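## Task

The shaft was withdrawn too far and spacers besides the red-brown one dropped off. Slide the shaft fully into the large housing block carrying every grey spacer, seated between the two blocks; the red-brown spacer stays off.

## Robot and tools

Robot: two seven-joint arms, left_arm and right_arm, each with a parallel two-finger gripper. Calibrated bases in the scene frame: left_arm at (+0.017, +0.281, 0) m, quat_wxyz (+1.000, 0, 0, +0.010); right_arm at (-0.024, -0.378, 0) m, quat_wxyz (+1.000, 0, 0, 0). A two-camera stand is fixed behind the arms. Loose parts may occasionally get nudged by outside forces.

Frame: scene frame, origin at table height midway between the nominal bases; +z up, +x out over the table, +y toward left_arm (arm names do not match image sides). Reported end_effector_position (m), end_effector_quat_wxyz and velocities (m/s, rad/s) use this frame and may be a few cm off, more when reaching far. The gripper's fingers point along its own +z and close along its y. end_effector_position is the pad midpoint when closed, about 2 cm short of the fingertips; closing pushes the tips roughly 10 mm further along +z, mostly while the pads are over 40 mm apart.

A row is 14 numbers in [-1, 1]: left_arm dx, dy, dz, rx, ry, rz, opening, then the same seven for right_arm. Always send all 14. dx..rz are an offset (not a pose) from that arm's Hand target as it stood when the action or move began, along scene axes; the turn is about the Hand target position. Scale: 1.0 = 0.6 m or 180 degrees; rx, ry, rz form one rotation vector. Translation longer than 1.0 may be shortened along its direction. Opening is absolute: +1 fully open (0.084 m), -1 closed. Sending 0 for an opening is a real close command, so repeat the current opening to leave a gripper alone. Six zeros re-request the arm's Hand target.

execute_actions(actions, cameras): actions is a list of up to 15 rows, each row one 1/30 s step; a short list repeats its last row to fill 15 steps. Every row counts from the action's start pose, not the previous row; a new action or call starts from the then-current Hand target, so repeating an offset moves further. Images come only when actions is empty or cameras names them (["all"], specific names, [] for none).

move(target, speed, blend, opening_speed, blocking, cameras): straight-line paths toward one 14-number row or a list of up to 15 rows; all rows are offsets from the same starting Hand targets. speed in m/s, 0.002 to 1 (default 0.25), turns capped at twice that in rad/s; one value or one per target. blend in m rounds corners of a list (0 = stop at each). opening_speed, at least 0.2 per second on the -1..1 scale, ramps fingers. Paths last 0.5 s minimum and are cut off at 10 s. No obstacle avoidance; faster means lag, drift and harder impacts, and targets set past a contact press harder. blocking=false returns after about 0.5 s while the move continues. The result adds a move: line with the ending (done, off_target, moving, held, fault) and limits (paced = pose clipped, held = steps withheld). done means within 3 mm and 2 degrees of the target, not that nothing is touched.

wait(seconds 0–10): robot holds last commands; a running move continues. stop(): brakes the current move, needing some distance. zoom_image(camera, region [x0,y0,x1,y1] pixels, max 504x504) enlarges part of that camera's newest image. clear_fault(arm): clears a reported torque fault on left_arm or right_arm. finished_scene(scene): scene is the current scene's number; irreversible, so call only when the shaft is fully home and stable without the robot.

Control: each step the commanded pose is clipped to within 70 mm and 16 degrees of the measured pose, then damped IK follows, favouring position. Hand target in results is the last commanded (clipped) pose; grippers often rest short of it, and the next command, even zeros, re-requests it; send any remaining gap as an offset. To stop pressing against something, command the target back beyond the gripper. Big wrist turns can swing the elbow. Joint ranges (rad): waist ±6.283, shoulder -2.059..2.094, upper arm roll ±6.283, elbow -0.192..3.927 (straight 2.742), forearm roll ±6.283, wrist pitch -1.693..3.142, wrist roll ±6.283.

Gripping: grip_measured uses the opening scale. Hold by commanding clearly below it; the lower, the firmer (about 24 N per pad max). Fast closing can overshoot force.

Result lines: Joint positions (last value = opening in m), Joint torques (whole drive output, offset and noisy; positive toward larger angle), Joint velocities ("within noise" hides end-effector velocities), Tool commands, Wrist depth (7x7 grid of median distances in mm, 172–3000, '-' = no value), MOTOR HOT warnings, fault lines.

Avoid: torque faults (contact torque limits in N m: waist 44.1, shoulder 44.3, upper arm roll 28.2, elbow 28.2, forearm roll 28.2, wrist pitch 15.2, wrist roll 15.8; also sustained torque or overload), motor overheating from long holds, stretched reach or pushing into the unreachable (80 °C brakes the arm for 30–60 s), arm-to-arm contact or squeezing the other gripper's fingers (clearance check helps but is not complete), hard hits on fixed or heavy items, dropping or releasing moving parts, and anything leaving the table. Push the shaft slowly and smoothly.

Cameras: cam_head_left, cam_head_right, cam_high, cam_low, cam_left_wrist, cam_right_wrist, all 896x504.

Each tool is called after "Emit:" as name([rows], argument=value, ...), one row to a line, values as JSON.

## Session

Emit:
execute_actions(actions=[])

Scene clock: 0.00 s.
left_arm: end_effector_position=(+0.5951, +0.3601, +0.1989) grip_measured=+1.00 end_effector_quat_wxyz=(-0.046, +0.902, -0.421, +0.088) | right_arm: end_effector_position=(+0.6098, -0.3585, +0.1452) grip_measured=+1.00 end_effector_quat_wxyz=(-0.029, +0.684, -0.640, +0.349)
Joint positions: left_arm=[0.156 0.255 -0.038 1.295 -0.013 0.843 1.021 0.084] | right_arm=[0.357 0.409 -0.264 1.209 -0.972 0.481 2.453 0.084]
Joint velocities: within noise
Joint torques (N m): no reading
Wrist depth (mm): cam_left_wrist=[985 387 374 362 352 341 330 / 391 381 368 357 346 336 327 / 391 376 362 353 342 333 322 / 383 370 358 348 337 328 317 / 378 366 353 342 333 323 314 / 371 360 347 338 328 319 310 / 367 355 342 333 324 315 306] | cam_right_wrist=[1008 1168 546 474 408 364 326 / 997 1155 505 440 382 342 309 / 991 1103 471 409 365 326 293 / 984 1054 440 385 346 311 281 / 948 460 413 365 329 297 270 / 940 431 389 344 311 283 258 / 929 408 364 324 296 270 250]
Hand target: left_arm +0.5951, +0.3601, +0.1989; -0.046, +0.902, -0.421, +0.088 | right_arm +0.6098, -0.3585, +0.1452; -0.029, +0.684, -0.640, +0.349
Tool commands: left_gripper/opening=+1.0 right_gripper/opening=+1.0

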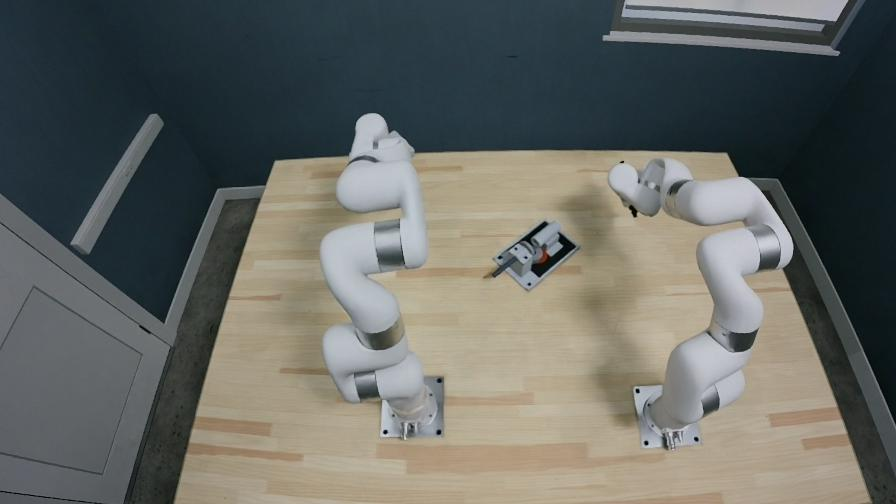

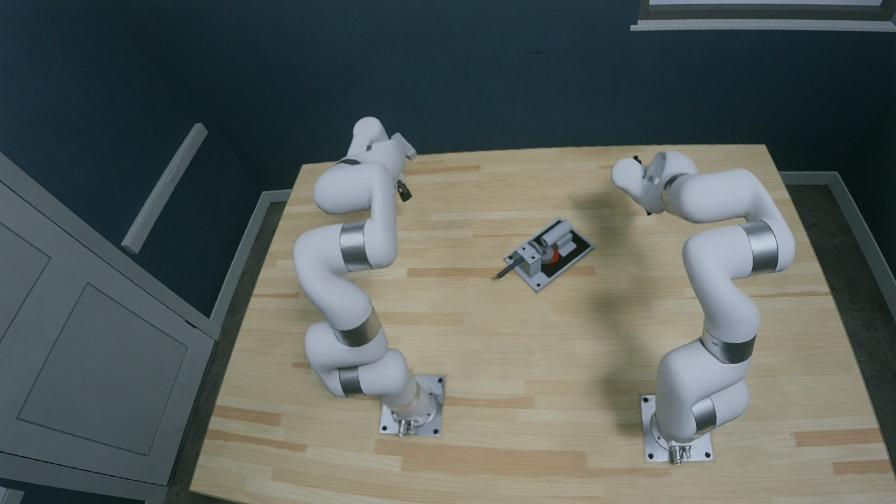

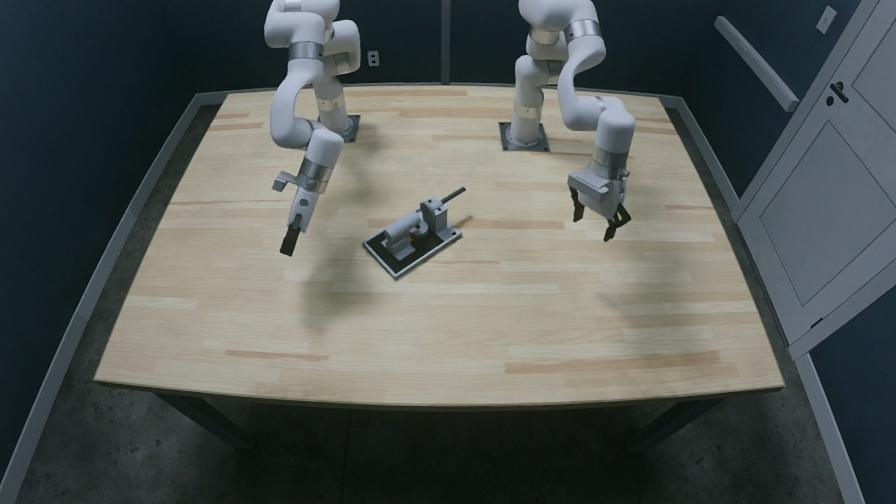

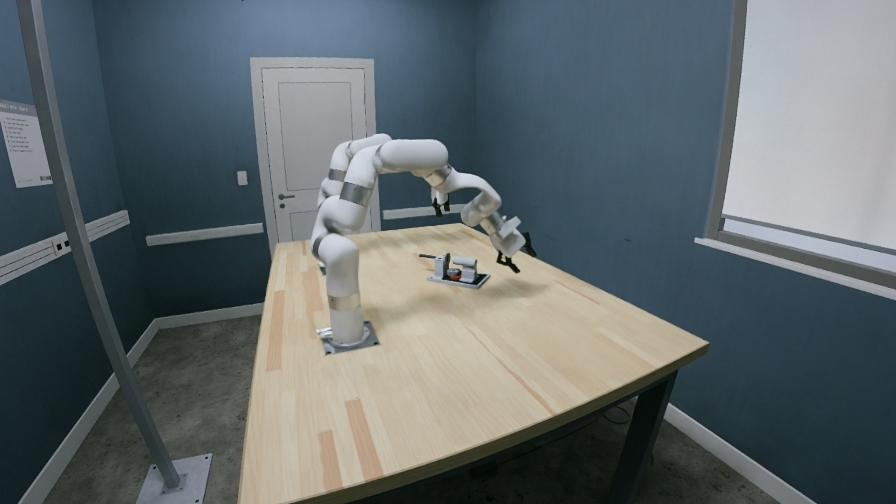

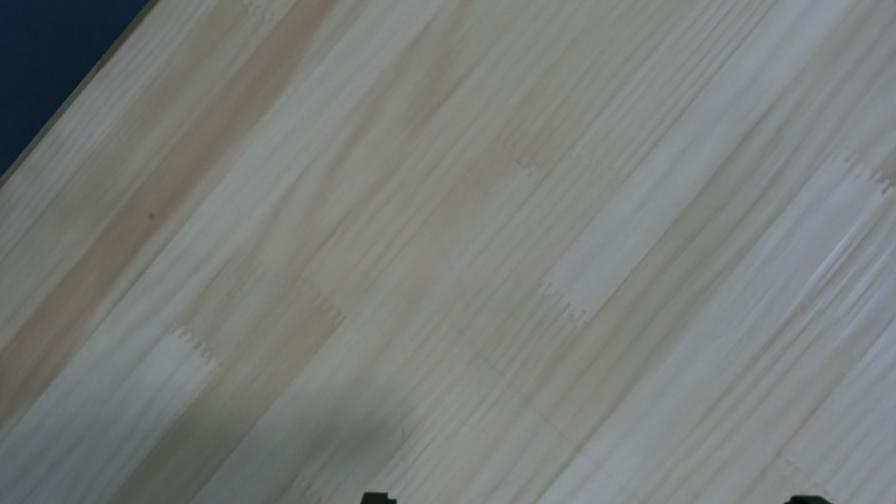

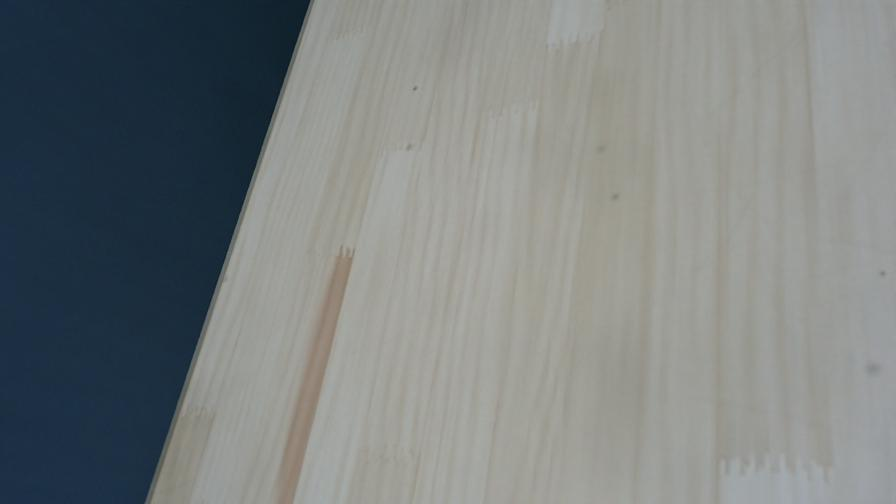

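Emit:
zoom_image(camera="cam_head_left", region=[470, 200, 600, 300])

Emit:
zoom_image(camera="cam_high", region=[350, 170, 480, 290])

Emit:
zoom_image(camera="cam_low", region=[400, 240, 500, 300])

Emit:
zoom_image(camera="cam_head_right", region=[485, 200, 605, 300])

Scaled by 3.877 from the camera's 896x504 image, which has a finer 1280x720 frame.

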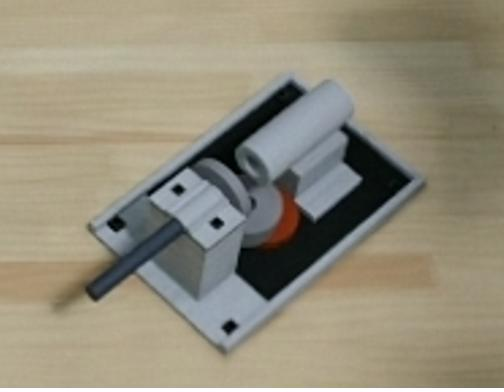

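Scaled by 3.877 from the camera's 896x504 image, which has a finer 1280x720 frame.

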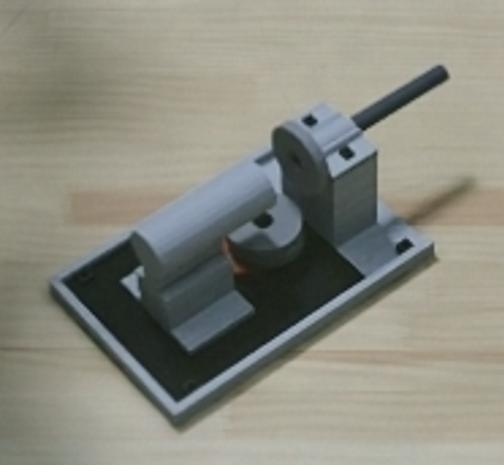

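Scaled by 5.040 from the camera's 896x504 image, which has a finer 1280x720 frame.

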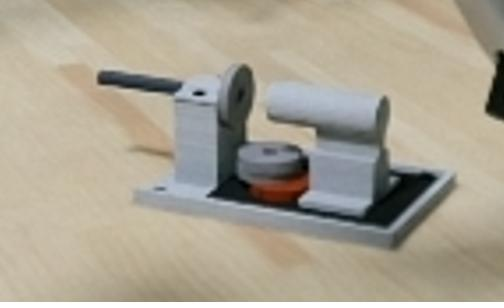

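Scaled by 4.200 from the camera's 896x504 image, which has a finer 1280x720 frame.

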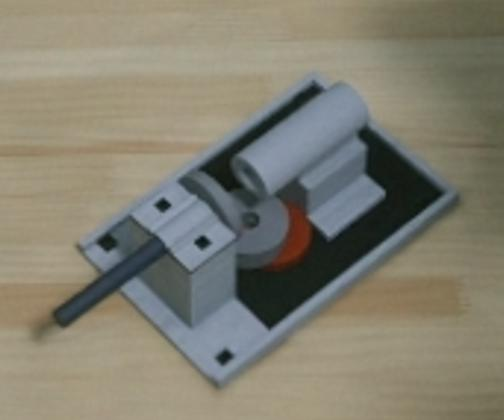

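Emit:
move(target=[-0.25,-0.48,0.25,0,0.063,0,1,0,0,0,0,0,0,1], cameras=["all"])

Scene clock: 2.70 s.
left_arm: end_effector_position=(+0.4451, +0.0721, +0.3489) grip_measured=+1.00 end_effector_quat_wxyz=(-0.004, +0.906, -0.423, -0.002) | right_arm: end_effector_position=(+0.6098, -0.3585, +0.1452) grip_measured=+1.00 end_effector_quat_wxyz=(-0.029, +0.684, -0.640, +0.349)
Joint positions: left_arm=[-0.16 0 -0.319 1.464 0.007 1.468 0.415 0.084] | right_arm=[0.357 0.409 -0.264 1.209 -0.972 0.481 2.453 0.084]
Joint torques (N m): left_arm=[-2.53 -23.11 -0.67 19.63 0.73 -1.7 -0.75] | right_arm=[0.08 -30.32 -2.36 11.71 0.24 -1 0.11]
Wrist depth (mm): cam_left_wrist=[481 479 480 480 465 478 478 / 481 480 480 481 466 481 480 / 481 482 479 480 462 480 479 / 480 481 481 481 393 480 479 / 481 482 483 479 480 478 479 / 480 482 482 481 482 481 479 / 481 483 481 480 481 479 480] | cam_right_wrist=[1013 1174 546 475 408 364 326 / 1001 1157 506 441 382 342 309 / 994 1101 469 408 364 326 293 / 990 1061 440 385 346 311 281 / 948 460 413 365 329 297 270 / 940 431 387 344 311 283 258 / 931 408 364 324 295 270 250]
Hand target: left_arm +0.4451, +0.0721, +0.3489; -0.004, +0.906, -0.423, -0.002 | right_arm +0.6098, -0.3585, +0.1452; -0.029, +0.684, -0.640, +0.349
Off the commanded pose: left_arm 0.000 m, 0 deg | right_arm 0.000 m, 0 deg.
move: done

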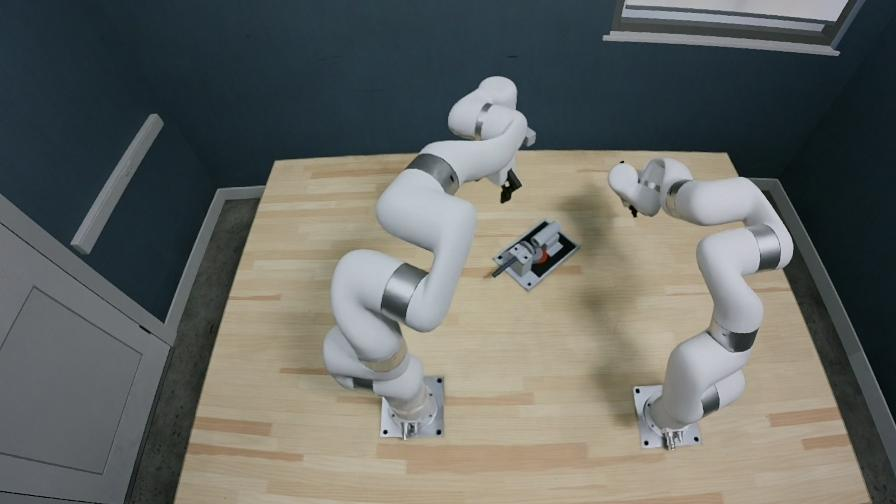

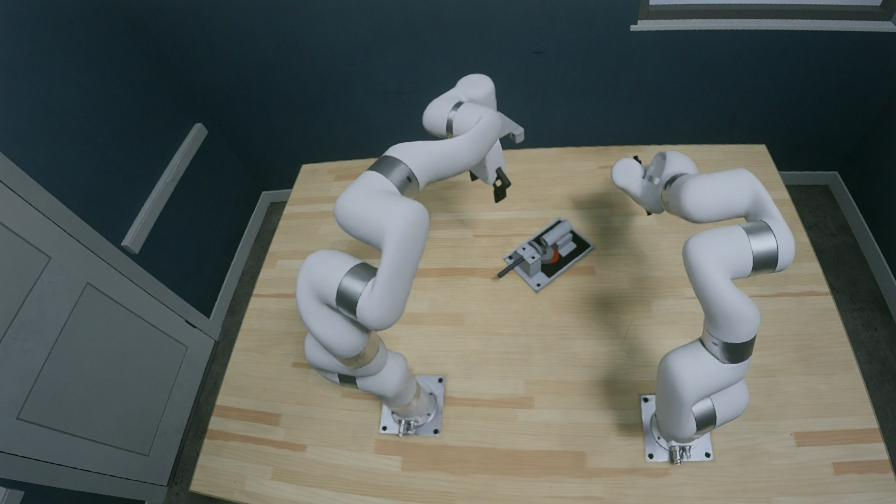

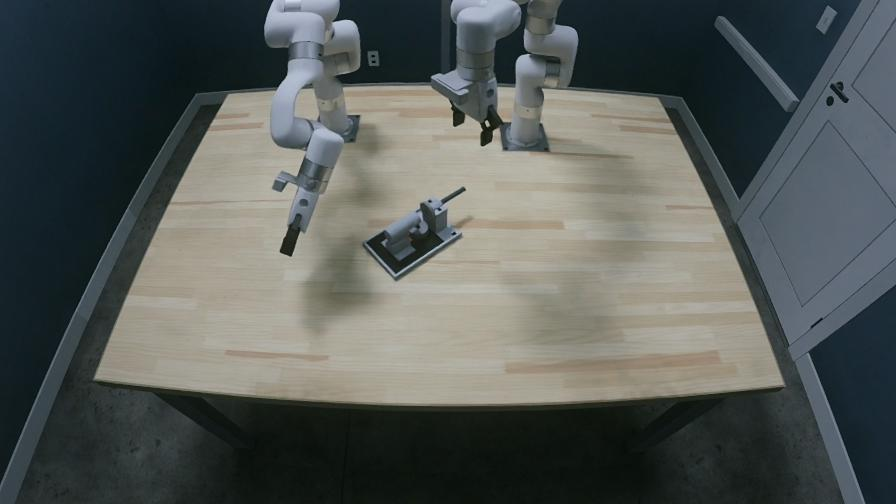

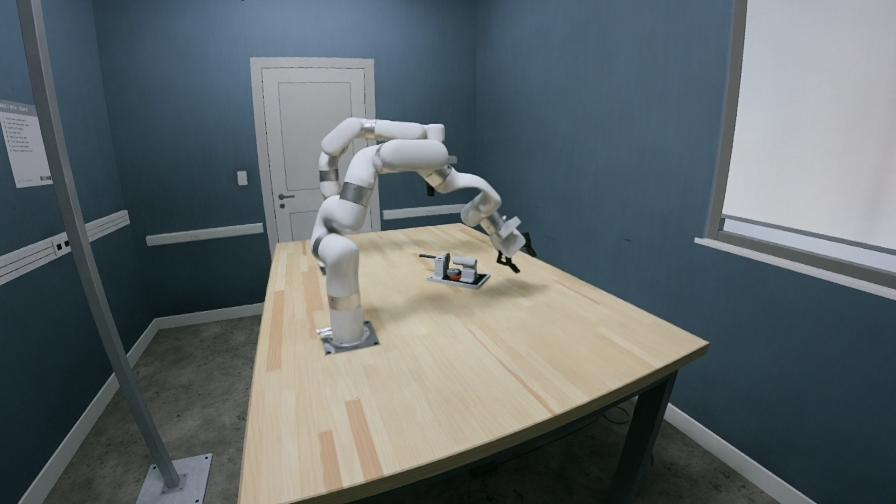

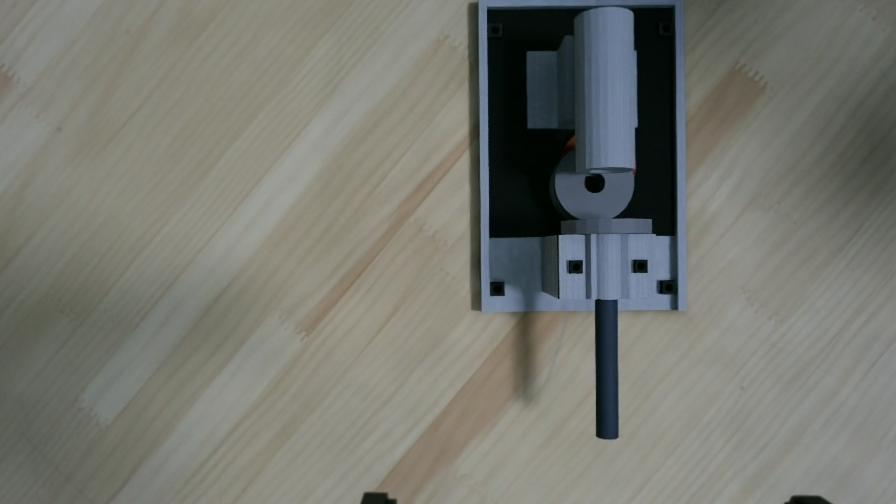

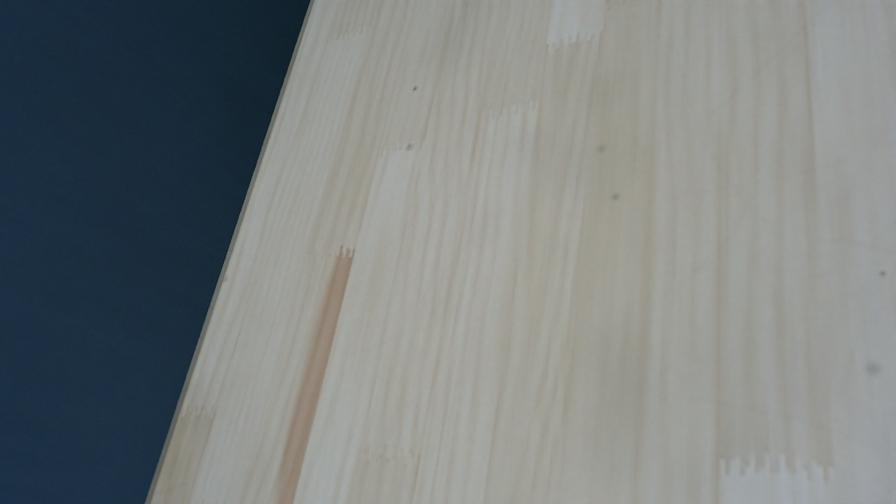

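Emit:
zoom_image(camera="cam_left_wrist", region=[470, 0, 700, 240])

Emit:
zoom_image(camera="cam_low", region=[430, 240, 490, 300])

Emit:
zoom_image(camera="cam_left_wrist", region=[470, 200, 700, 450])

Scaled by 2.100 from the camera's 896x504 image, which has a finer 1280x720 frame.

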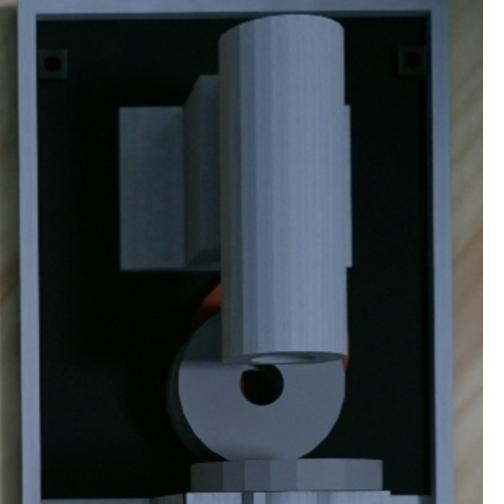

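Scaled by 8.400 from the camera's 896x504 image, which has a finer 1280x720 frame.

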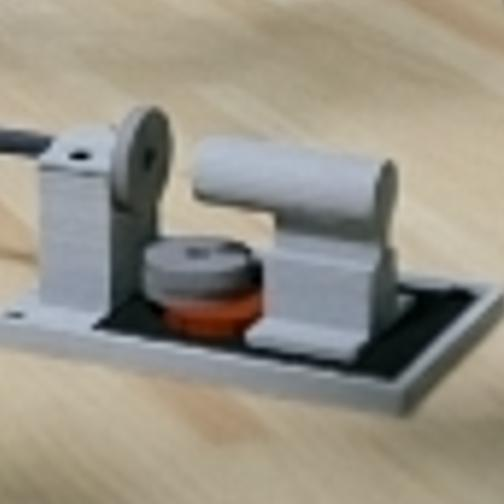

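Scaled by 2.016 from the camera's 896x504 image, which has a finer 1280x720 frame.

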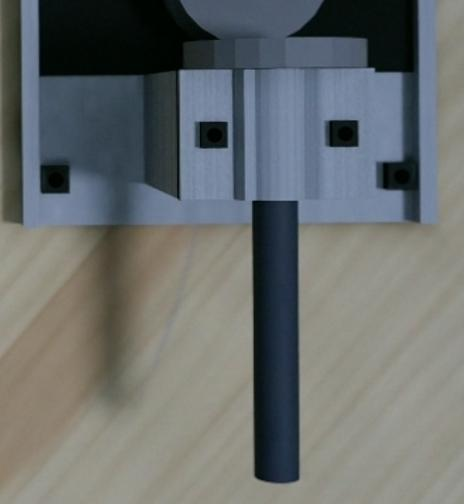

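Emit:
move(target=[-0.08,-0.17,-0.22,0,0,0,1,-0.683,0.1,0.26,-0.211,-0.027,0.618,1], cameras=["all"])

Scene clock: 9.47 s.
left_arm: end_effector_position=(+0.3971, -0.0299, +0.2169) grip_measured=+1.00 end_effector_quat_wxyz=(-0.004, +0.906, -0.423, -0.002) | right_arm: end_effector_position=(+0.2000, -0.2985, +0.3012) grip_measured=+1.00 end_effector_quat_wxyz=(-0.131, +0.867, +0.320, +0.358)
Joint positions: left_arm=[-0.287 0.089 -0.436 1.182 0.049 1.107 0.15 0.084] | right_arm=[-0.168 -0.862 -0.199 0.49 -2.528 -0.989 1.852 0.084]
Joint torques (N m): left_arm=[-2.77 -24.52 -1.45 15.62 0.72 -3.23 -0.81] | right_arm=[2.96 -2.43 -0.31 12.15 1.03 -1.42 -0.54]
Wrist depth (mm): cam_left_wrist=[348 348 340 253 340 347 347 / 349 348 340 253 339 347 347 / 348 348 340 253 340 347 348 / 349 349 341 311 340 349 347 / 349 349 340 264 342 347 348 / 349 349 343 261 342 348 347 / 348 349 348 347 348 348 347] | cam_right_wrist=[921 915 332 904 896 1408 1285 / 807 803 390 793 788 781 778 / 696 691 687 660 658 678 672 / 630 626 625 545 564 613 608 / 574 573 570 556 556 560 559 / 528 525 522 521 518 517 514 / 477 476 474 472 470 468 467]
Hand target: left_arm +0.3971, -0.0299, +0.2169; -0.004, +0.906, -0.423, -0.002 | right_arm +0.2000, -0.2985, +0.3012; -0.131, +0.867, +0.320, +0.358
Off the commanded pose: left_arm 0.000 m, 0 deg | right_arm 0.000 m, 0 deg.
move: done

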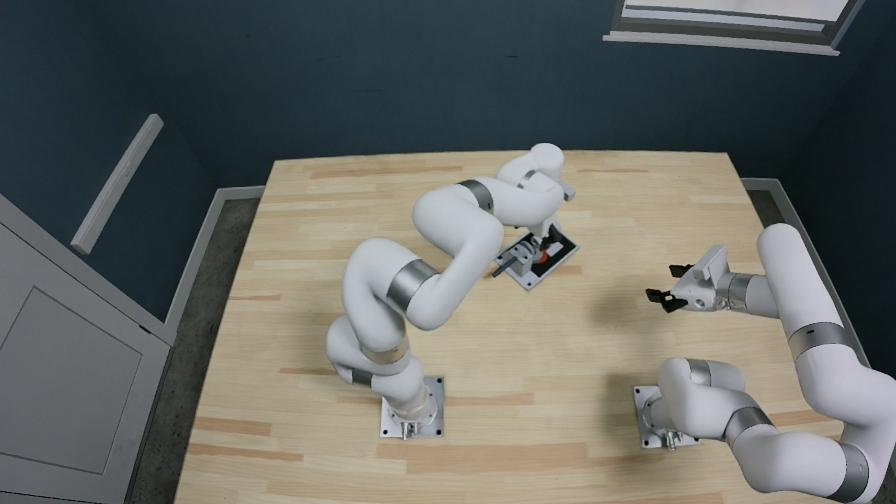

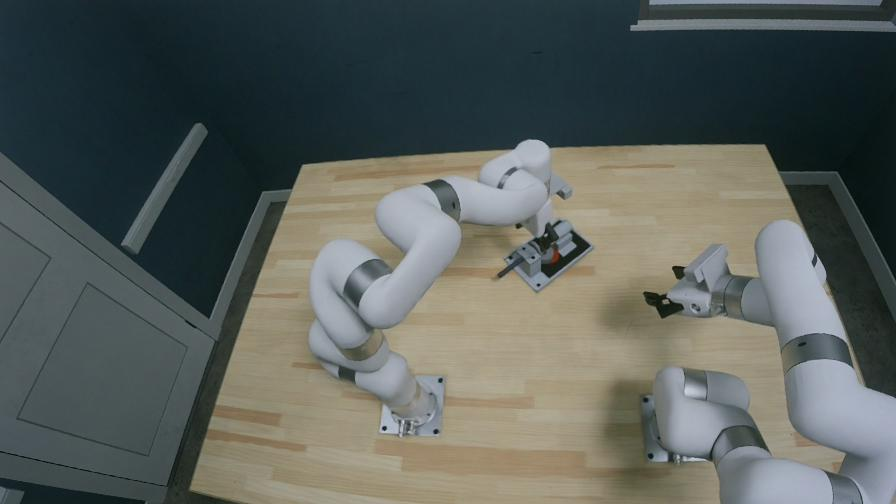

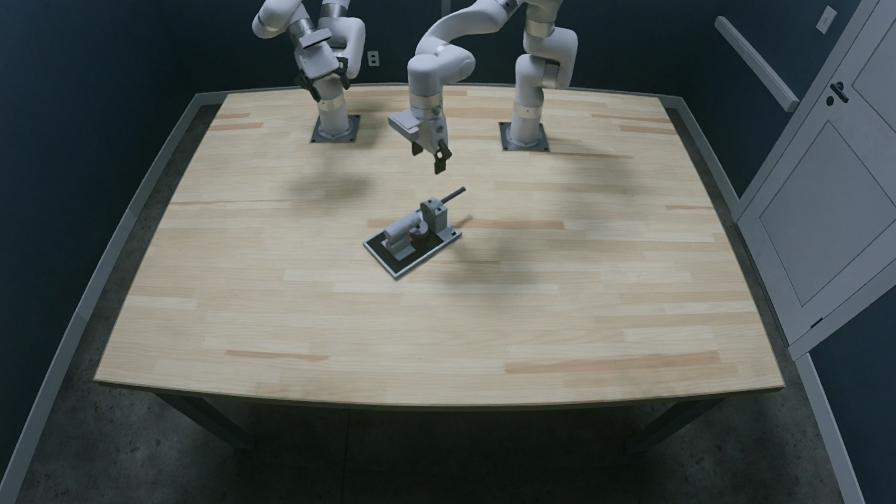

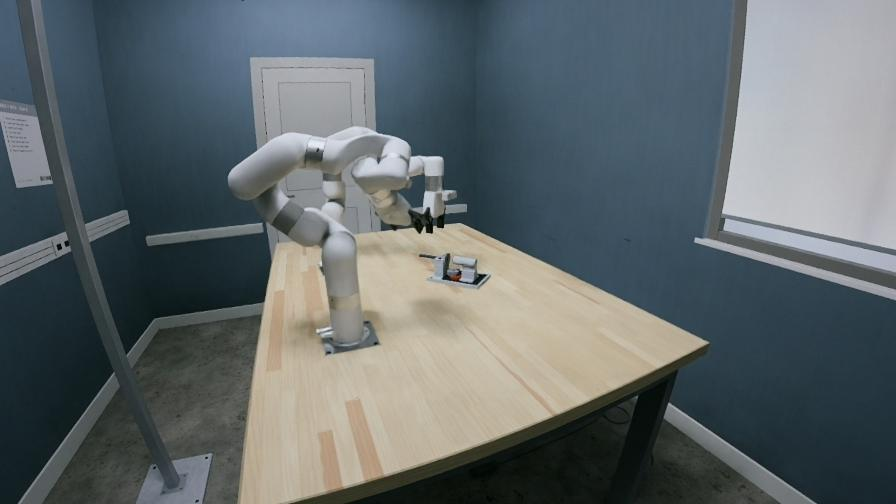

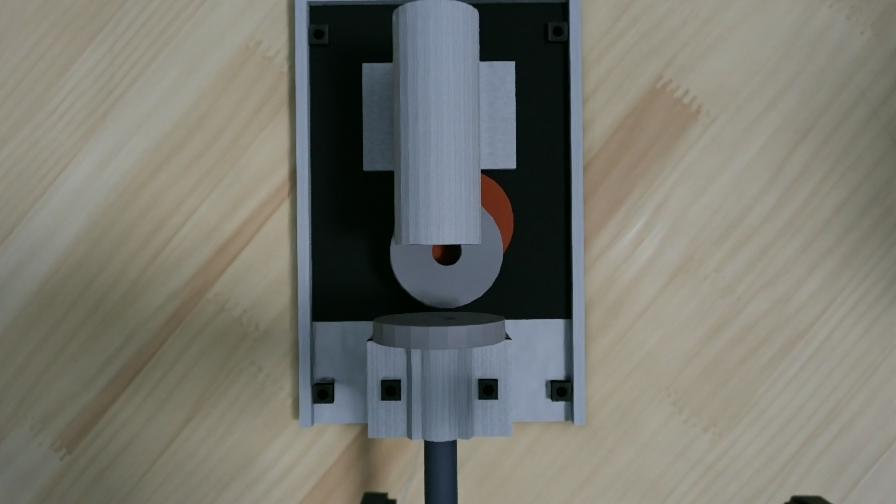

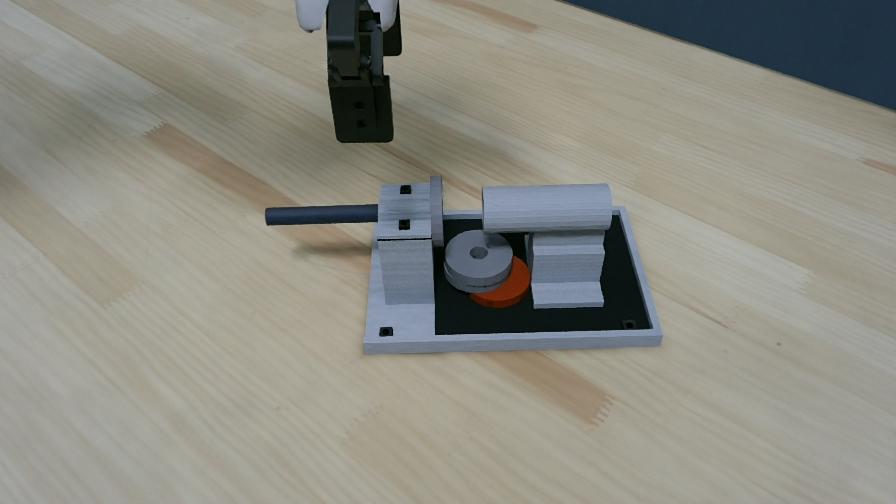

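Emit:
zoom_image(camera="cam_right_wrist", region=[360, 160, 660, 350])

Emit:
zoom_image(camera="cam_right_wrist", region=[430, 210, 550, 320])

Emit:
zoom_image(camera="cam_left_wrist", region=[350, 160, 550, 360])

Scaled by 1.680 from the camera's 896x504 image, which has a finer 1280x720 frame.

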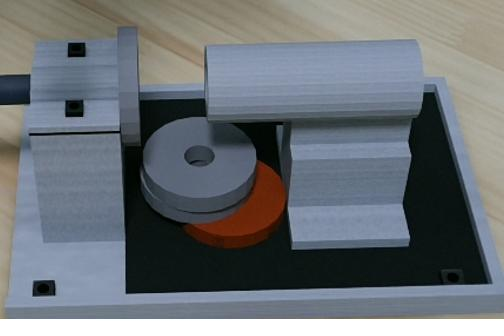

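Scaled by 4.200 from the camera's 896x504 image, which has a finer 1280x720 frame.

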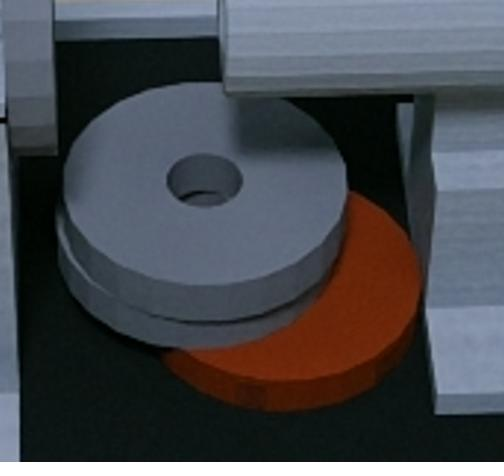

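Scaled by 2.520 from the camera's 896x504 image, which has a finer 1280x720 frame.

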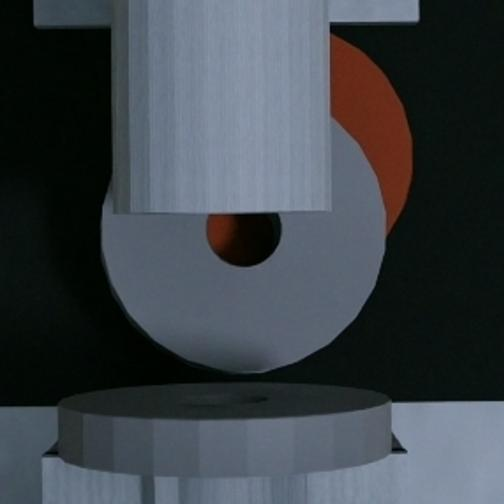

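Emit:
move(target=[0.118,-0.053,-0.1,0,0,0,1,0,0,0,0,0,0,1], cameras=["cam_left_wrist","cam_right_wrist"])

Emit:
zoom_image(camera="cam_right_wrist", region=[250, 0, 700, 350])

Scene clock: 12.83 s.
left_arm: end_effector_position=(+0.4679, -0.0617, +0.1569) grip_measured=+1.00 end_effector_quat_wxyz=(-0.004, +0.906, -0.423, -0.002) | right_arm: end_effector_position=(+0.2000, -0.2985, +0.3012) grip_measured=+1.00 end_effector_quat_wxyz=(-0.131, +0.867, +0.320, +0.358)
Joint positions: left_arm=[-0.326 0.412 -0.406 1.415 0.191 1.047 0.096 0.084] | right_arm=[-0.168 -0.862 -0.199 0.49 -2.528 -0.989 1.852 0.084]
Joint torques (N m): left_arm=[-2.69 -34.15 -2.28 19.25 0.83 -1.68 -0.81] | right_arm=[3.09 -1.95 -0.58 12.31 0.82 -1.11 -0.34]
Wrist depth (mm): cam_left_wrist=[288 288 288 287 287 287 287 / 289 288 288 280 280 287 288 / 288 288 287 280 274 287 287 / 289 289 288 280 273 288 287 / 288 288 288 280 204 287 287 / 289 289 288 280 202 287 288 / 289 289 288 280 252 287 287] | cam_right_wrist=[924 916 910 378 894 1414 1288 / 807 801 799 423 785 783 778 / 697 691 690 530 656 676 674 / 629 627 623 546 566 614 611 / 574 573 570 558 555 560 559 / 527 527 523 520 519 516 515 / 479 475 474 472 470 470 468]
Hand target: left_arm +0.4679, -0.0617, +0.1569; -0.004, +0.906, -0.423, -0.002 | right_arm +0.2000, -0.2985, +0.3012; -0.131, +0.867, +0.320, +0.358
Off the commanded pose: left_arm 0.000 m, 0 deg | right_arm 0.000 m, 0 deg.
move: done
Images, in order (width x height): cam_left_wrist 896x504, cam_right_wrist 896x504.

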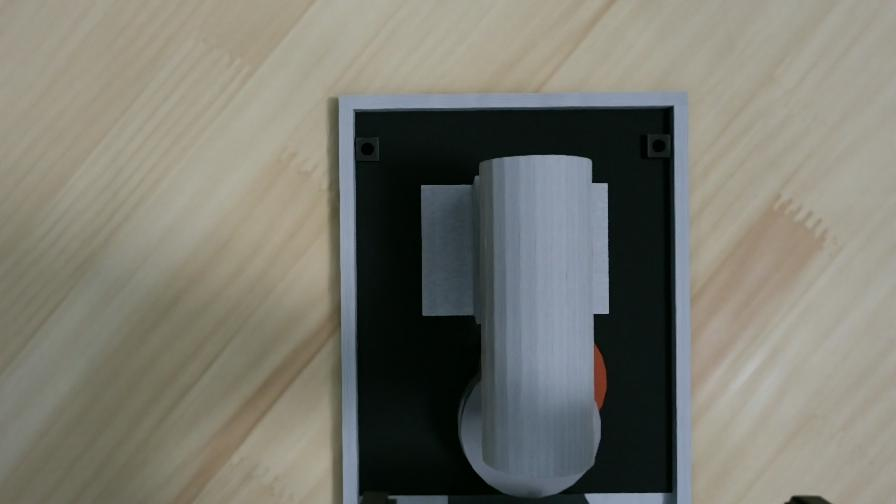

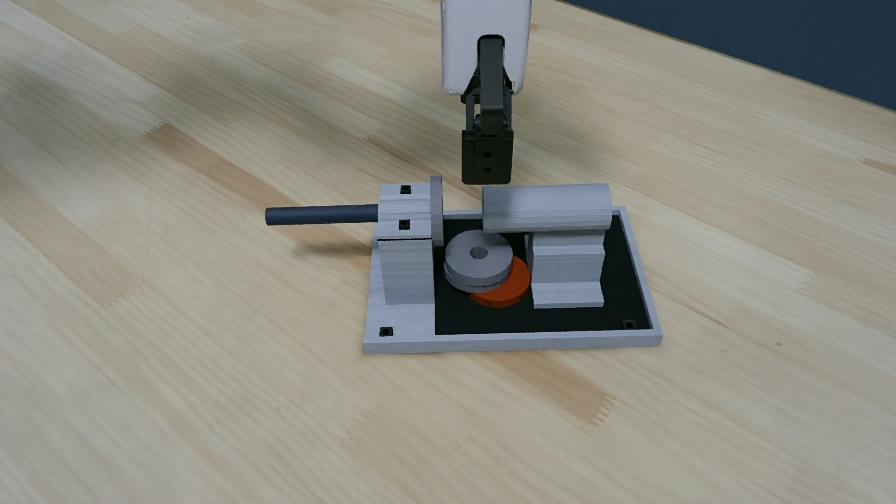

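Scaled by 1.120 from the camera's 896x504 image, which has a finer 1280x720 frame.

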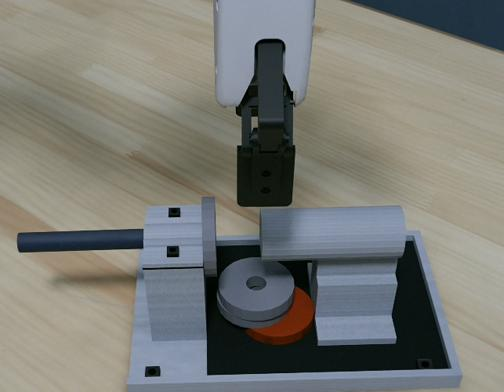

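Emit:
move(target=[0,0,-0.195,0,0,0,1,0,0,0,0,0,0,1], speed=0.12, cameras=["cam_left_wrist","cam_right_wrist"])

Emit:
zoom_image(camera="cam_right_wrist", region=[380, 140, 640, 340])

Scene clock: 14.87 s.
left_arm: end_effector_position=(+0.4791, -0.0660, +0.0716) grip_measured=+1.00 end_effector_quat_wxyz=(-0.006, +0.906, -0.423, +0.026) | right_arm: end_effector_position=(+0.2000, -0.2985, +0.3012) grip_measured=+1.00 end_effector_quat_wxyz=(-0.131, +0.867, +0.320, +0.358)
Joint positions: left_arm=[-0.356 0.534 -0.356 1.325 0.285 0.789 0.034 0.084] | right_arm=[-0.168 -0.862 -0.199 0.49 -2.528 -0.989 1.852 0.084]
Joint torques (N m): left_arm=[-0.29 -43.1 -3.28 14.41 -0.08 -2.14 0.02] | right_arm=[2.71 -2.6 -0.23 12.3 0.76 -1.16 -0.46]
Wrist depth (mm): cam_left_wrist=[214 213 212 210 209 208 206 / 213 211 202 201 199 198 205 / 212 210 200 - - 197 204 / 210 209 200 - - 196 203 / 209 208 199 - - 195 201 / 208 207 197 - - 194 200 / 207 206 197 - - 193 199] | cam_right_wrist=[922 918 908 394 858 1405 1285 / 808 804 795 423 761 781 778 / 696 693 687 519 532 677 672 / 629 627 625 545 565 615 610 / 573 570 569 555 554 560 559 / 527 524 523 521 519 516 514 / 478 475 475 472 470 468 467]
Hand target: left_arm +0.4791, -0.0660, +0.0716; -0.006, +0.906, -0.423, +0.026 (not the last commanded pose) | right_arm +0.2000, -0.2985, +0.3012; -0.131, +0.867, +0.320, +0.358
Tool commands: left_gripper/opening=+1.0 right_gripper/opening=+1.0
Off the commanded pose: left_arm 0.034 m, 3 deg | right_arm 0.000 m, 0 deg.
TORQUE FAULT: the external load on joint 2 (shoulder) of the left arm reached its load limit, and that arm stopped. The contact can be on any part of that arm beyond that joint, not only on its tool. A torque fault puts only its own arm into a fault stop. That arm's remaining commands of this call were not run. The hold on joint 2 (shoulder) of that arm was moved back by the arm itself, up to 3 degrees, as the stop began. That arm is still stopped at the end of this call. While its stop runs, that arm, its gripper or tool too, takes no new command.
CLEAR FAULT: the left arm stays stopped (state 4) until you call clear_fault(arm="left_arm").
End effector pose when the fault began: left_arm: position (+0.4687, -0.0622, +0.0432), quat_wxyz (-0.003, +0.906, -0.423, +0.000)
Joint positions when the fault began: left_arm=[-0.356 0.586 -0.356 1.324 0.285 0.789 0.034 0.084]
move: fault (left_arm)
Images, in order (width x height): cam_left_wrist 896x504, cam_right_wrist 896x504.

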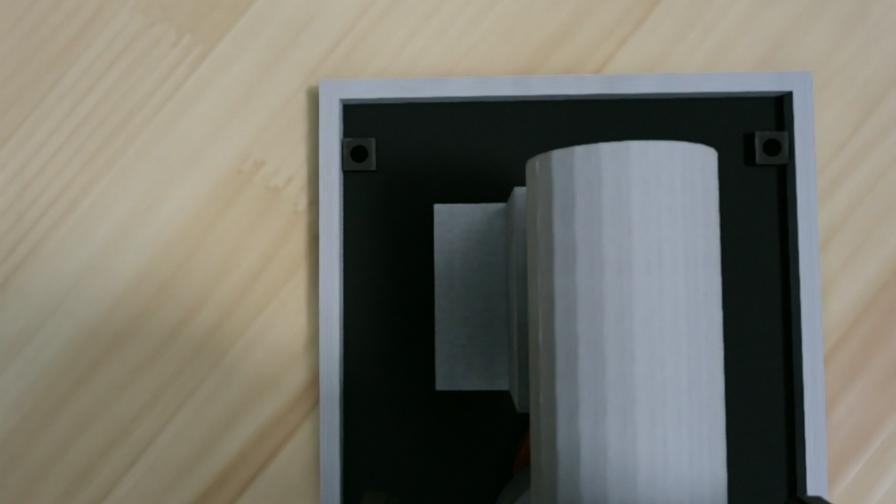

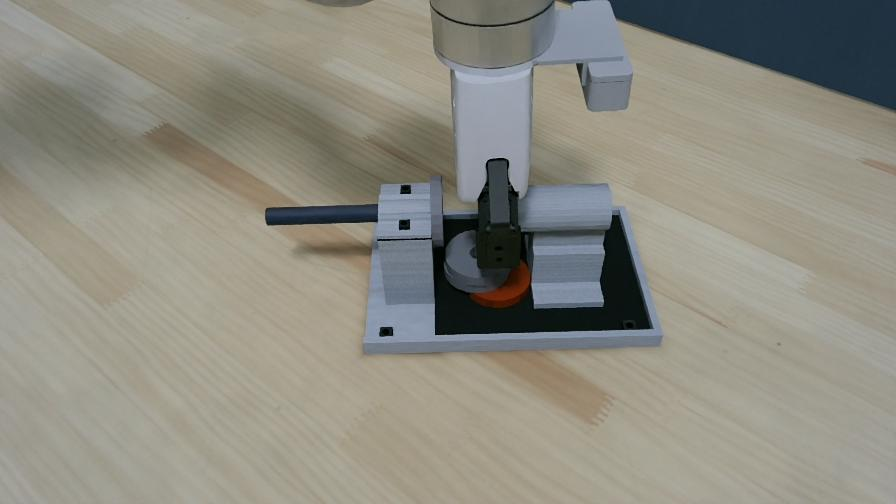

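Scaled by 1.938 from the camera's 896x504 image, which has a finer 1280x720 frame.

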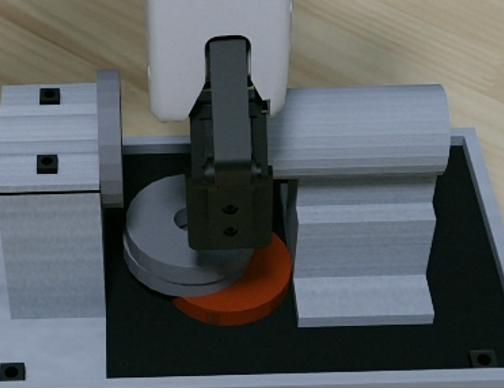

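Emit:
clear_fault(arm="left_arm")

Emit:
move(target=[0.05,0.15,0.3,0,0,0,1,0,0,0,0,0,0,-1], cameras=["cam_left_wrist","cam_right_wrist"])

Emit:
zoom_image(camera="cam_right_wrist", region=[360, 140, 680, 360])

Scene clock: 17.23 s.
left_arm: end_effector_position=(+0.4792, -0.0660, +0.0716) grip_measured=+1.00 end_effector_quat_wxyz=(-0.006, +0.906, -0.423, +0.026) | right_arm: end_effector_position=(+0.2000, -0.2985, +0.3012) grip_measured=+1.00 end_effector_quat_wxyz=(-0.131, +0.867, +0.320, +0.358)
Joint positions: left_arm=[-0.356 0.534 -0.356 1.325 0.285 0.789 0.034 0.084] | right_arm=[-0.168 -0.862 -0.199 0.49 -2.528 -0.989 1.852 0.084]
Joint torques (N m): left_arm=[-0.39 -42.92 -3.28 14.34 0.08 -2.21 0.04] | right_arm=[2.82 -2.22 -0.45 12.42 0.77 -1.13 -0.4]
Wrist depth (mm): cam_left_wrist=[214 213 211 210 208 207 206 / 212 211 201 200 199 198 205 / 211 210 200 - - 197 204 / 210 209 199 - - 196 202 / 210 208 199 - - 195 202 / 208 207 198 - - 194 201 / 207 206 197 - - 193 199] | cam_right_wrist=[922 912 908 394 856 1408 1278 / 809 802 795 423 756 779 776 / 699 689 688 519 531 675 671 / 629 626 624 545 566 614 609 / 576 572 569 556 554 561 560 / 528 524 524 521 519 516 514 / 477 475 474 472 470 468 467]
Hand target: left_arm +0.4792, -0.0660, +0.0716; -0.006, +0.906, -0.423, +0.026 (not the last commanded pose) | right_arm +0.2000, -0.2985, +0.3012; -0.131, +0.867, +0.320, +0.358
Tool commands: left_gripper/opening=+1.0 right_gripper/opening=+1.0
Off the commanded pose: left_arm 0.034 m, 3 deg | right_arm 0.000 m, 0 deg.
TORQUE FAULT, CONTINUED: the left arm's stop, for the torque fault of joint 2 (shoulder) that an earlier result reported, is over. The call counts as one of the actions that you can send in this scene. The hold on joint 2 (shoulder) of that arm was moved back by the arm itself, up to 3 degrees, as the stop began. That arm's target is now where it stood when the stop ended, not its last command. That arm's gripper keeps its grip as last carried out, and that arm accepts commands again: back off and push less far.
CLEAR FAULT: your call cleared the left arm's torque fault. If a joint's load stays at its limit, that arm stops again at once.

Scene clock: 18.63 s.
left_arm: end_effector_position=(+0.5091, +0.0240, +0.2516) grip_measured=+1.00 end_effector_quat_wxyz=(-0.006, +0.906, -0.423, +0.026) | right_arm: end_effector_position=(+0.2000, -0.2985, +0.3012) grip_measured=-1.00 end_effector_quat_wxyz=(-0.131, +0.867, +0.320, +0.358)
Joint positions: left_arm=[-0.189 0.242 -0.361 1.458 0.109 1.181 0.317 0.084] | right_arm=[-0.168 -0.862 -0.199 0.49 -2.528 -0.989 1.852 0]
Joint torques (N m): left_arm=[2.06 -37.23 -0.87 19.92 -0.49 -1.87 0.87] | right_arm=[2.45 -1.39 0.19 11.32 1.16 -0.83 -0.44]
Wrist depth (mm): cam_left_wrist=[401 397 395 393 391 388 387 / 399 395 394 391 380 374 384 / 396 395 392 389 380 293 383 / 395 392 389 387 377 293 381 / 394 391 387 386 376 344 379 / 391 390 386 383 374 306 375 / 388 387 385 381 374 294 374] | cam_right_wrist=[922 918 907 906 895 1408 1288 / 806 805 796 791 786 779 779 / 697 692 689 661 656 677 673 / 630 626 623 545 567 613 609 / 573 572 569 556 555 561 559 / 528 525 523 521 519 515 515 / 477 476 474 472 471 468 467]
Hand target: left_arm +0.5092, +0.0240, +0.2516; -0.006, +0.906, -0.423, +0.026 | right_arm +0.2000, -0.2985, +0.3012; -0.131, +0.867, +0.320, +0.358
Off the commanded pose: left_arm 0.000 m, 0 deg | right_arm 0.000 m, 0 deg.
move: done
Images, in order (width x height): cam_left_wrist 896x504, cam_right_wrist 896x504.

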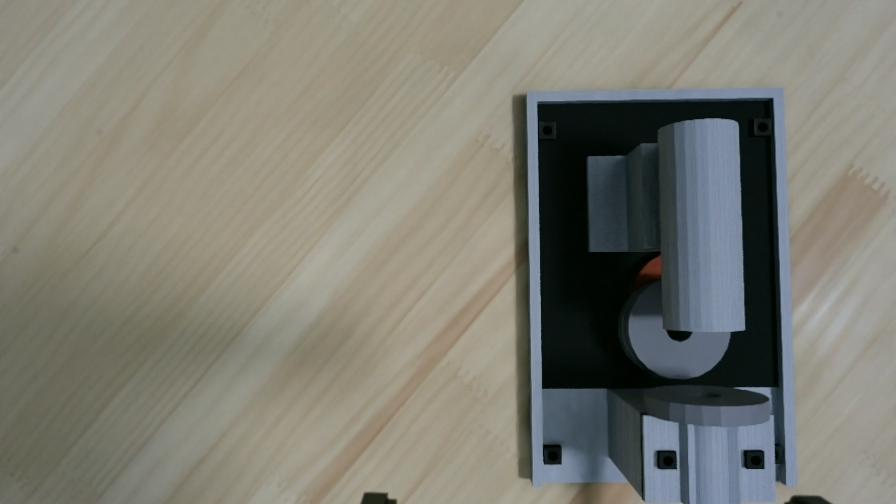

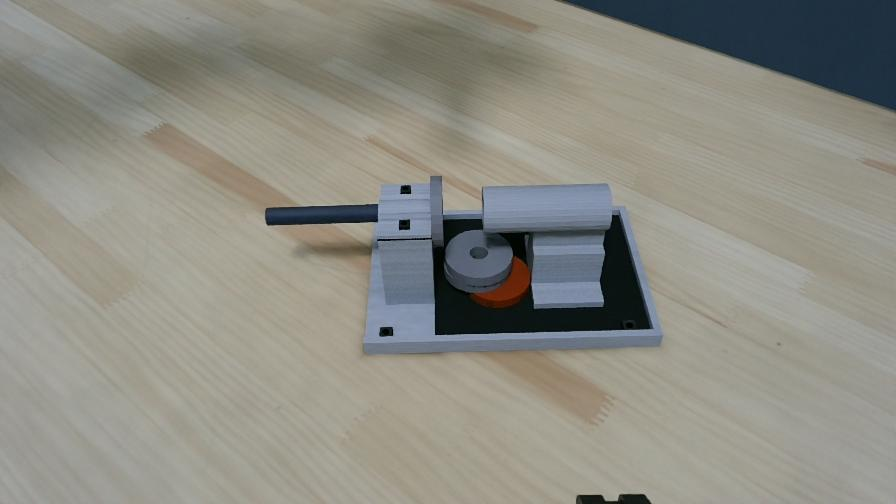

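Scaled by 1.575 from the camera's 896x504 image, which has a finer 1280x720 frame.

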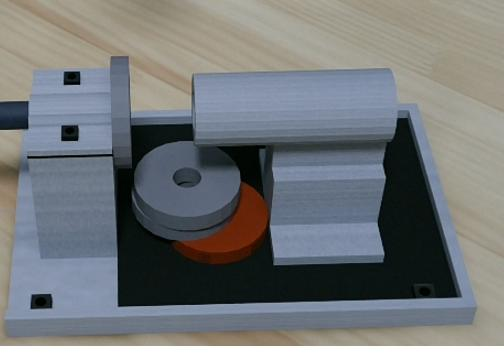

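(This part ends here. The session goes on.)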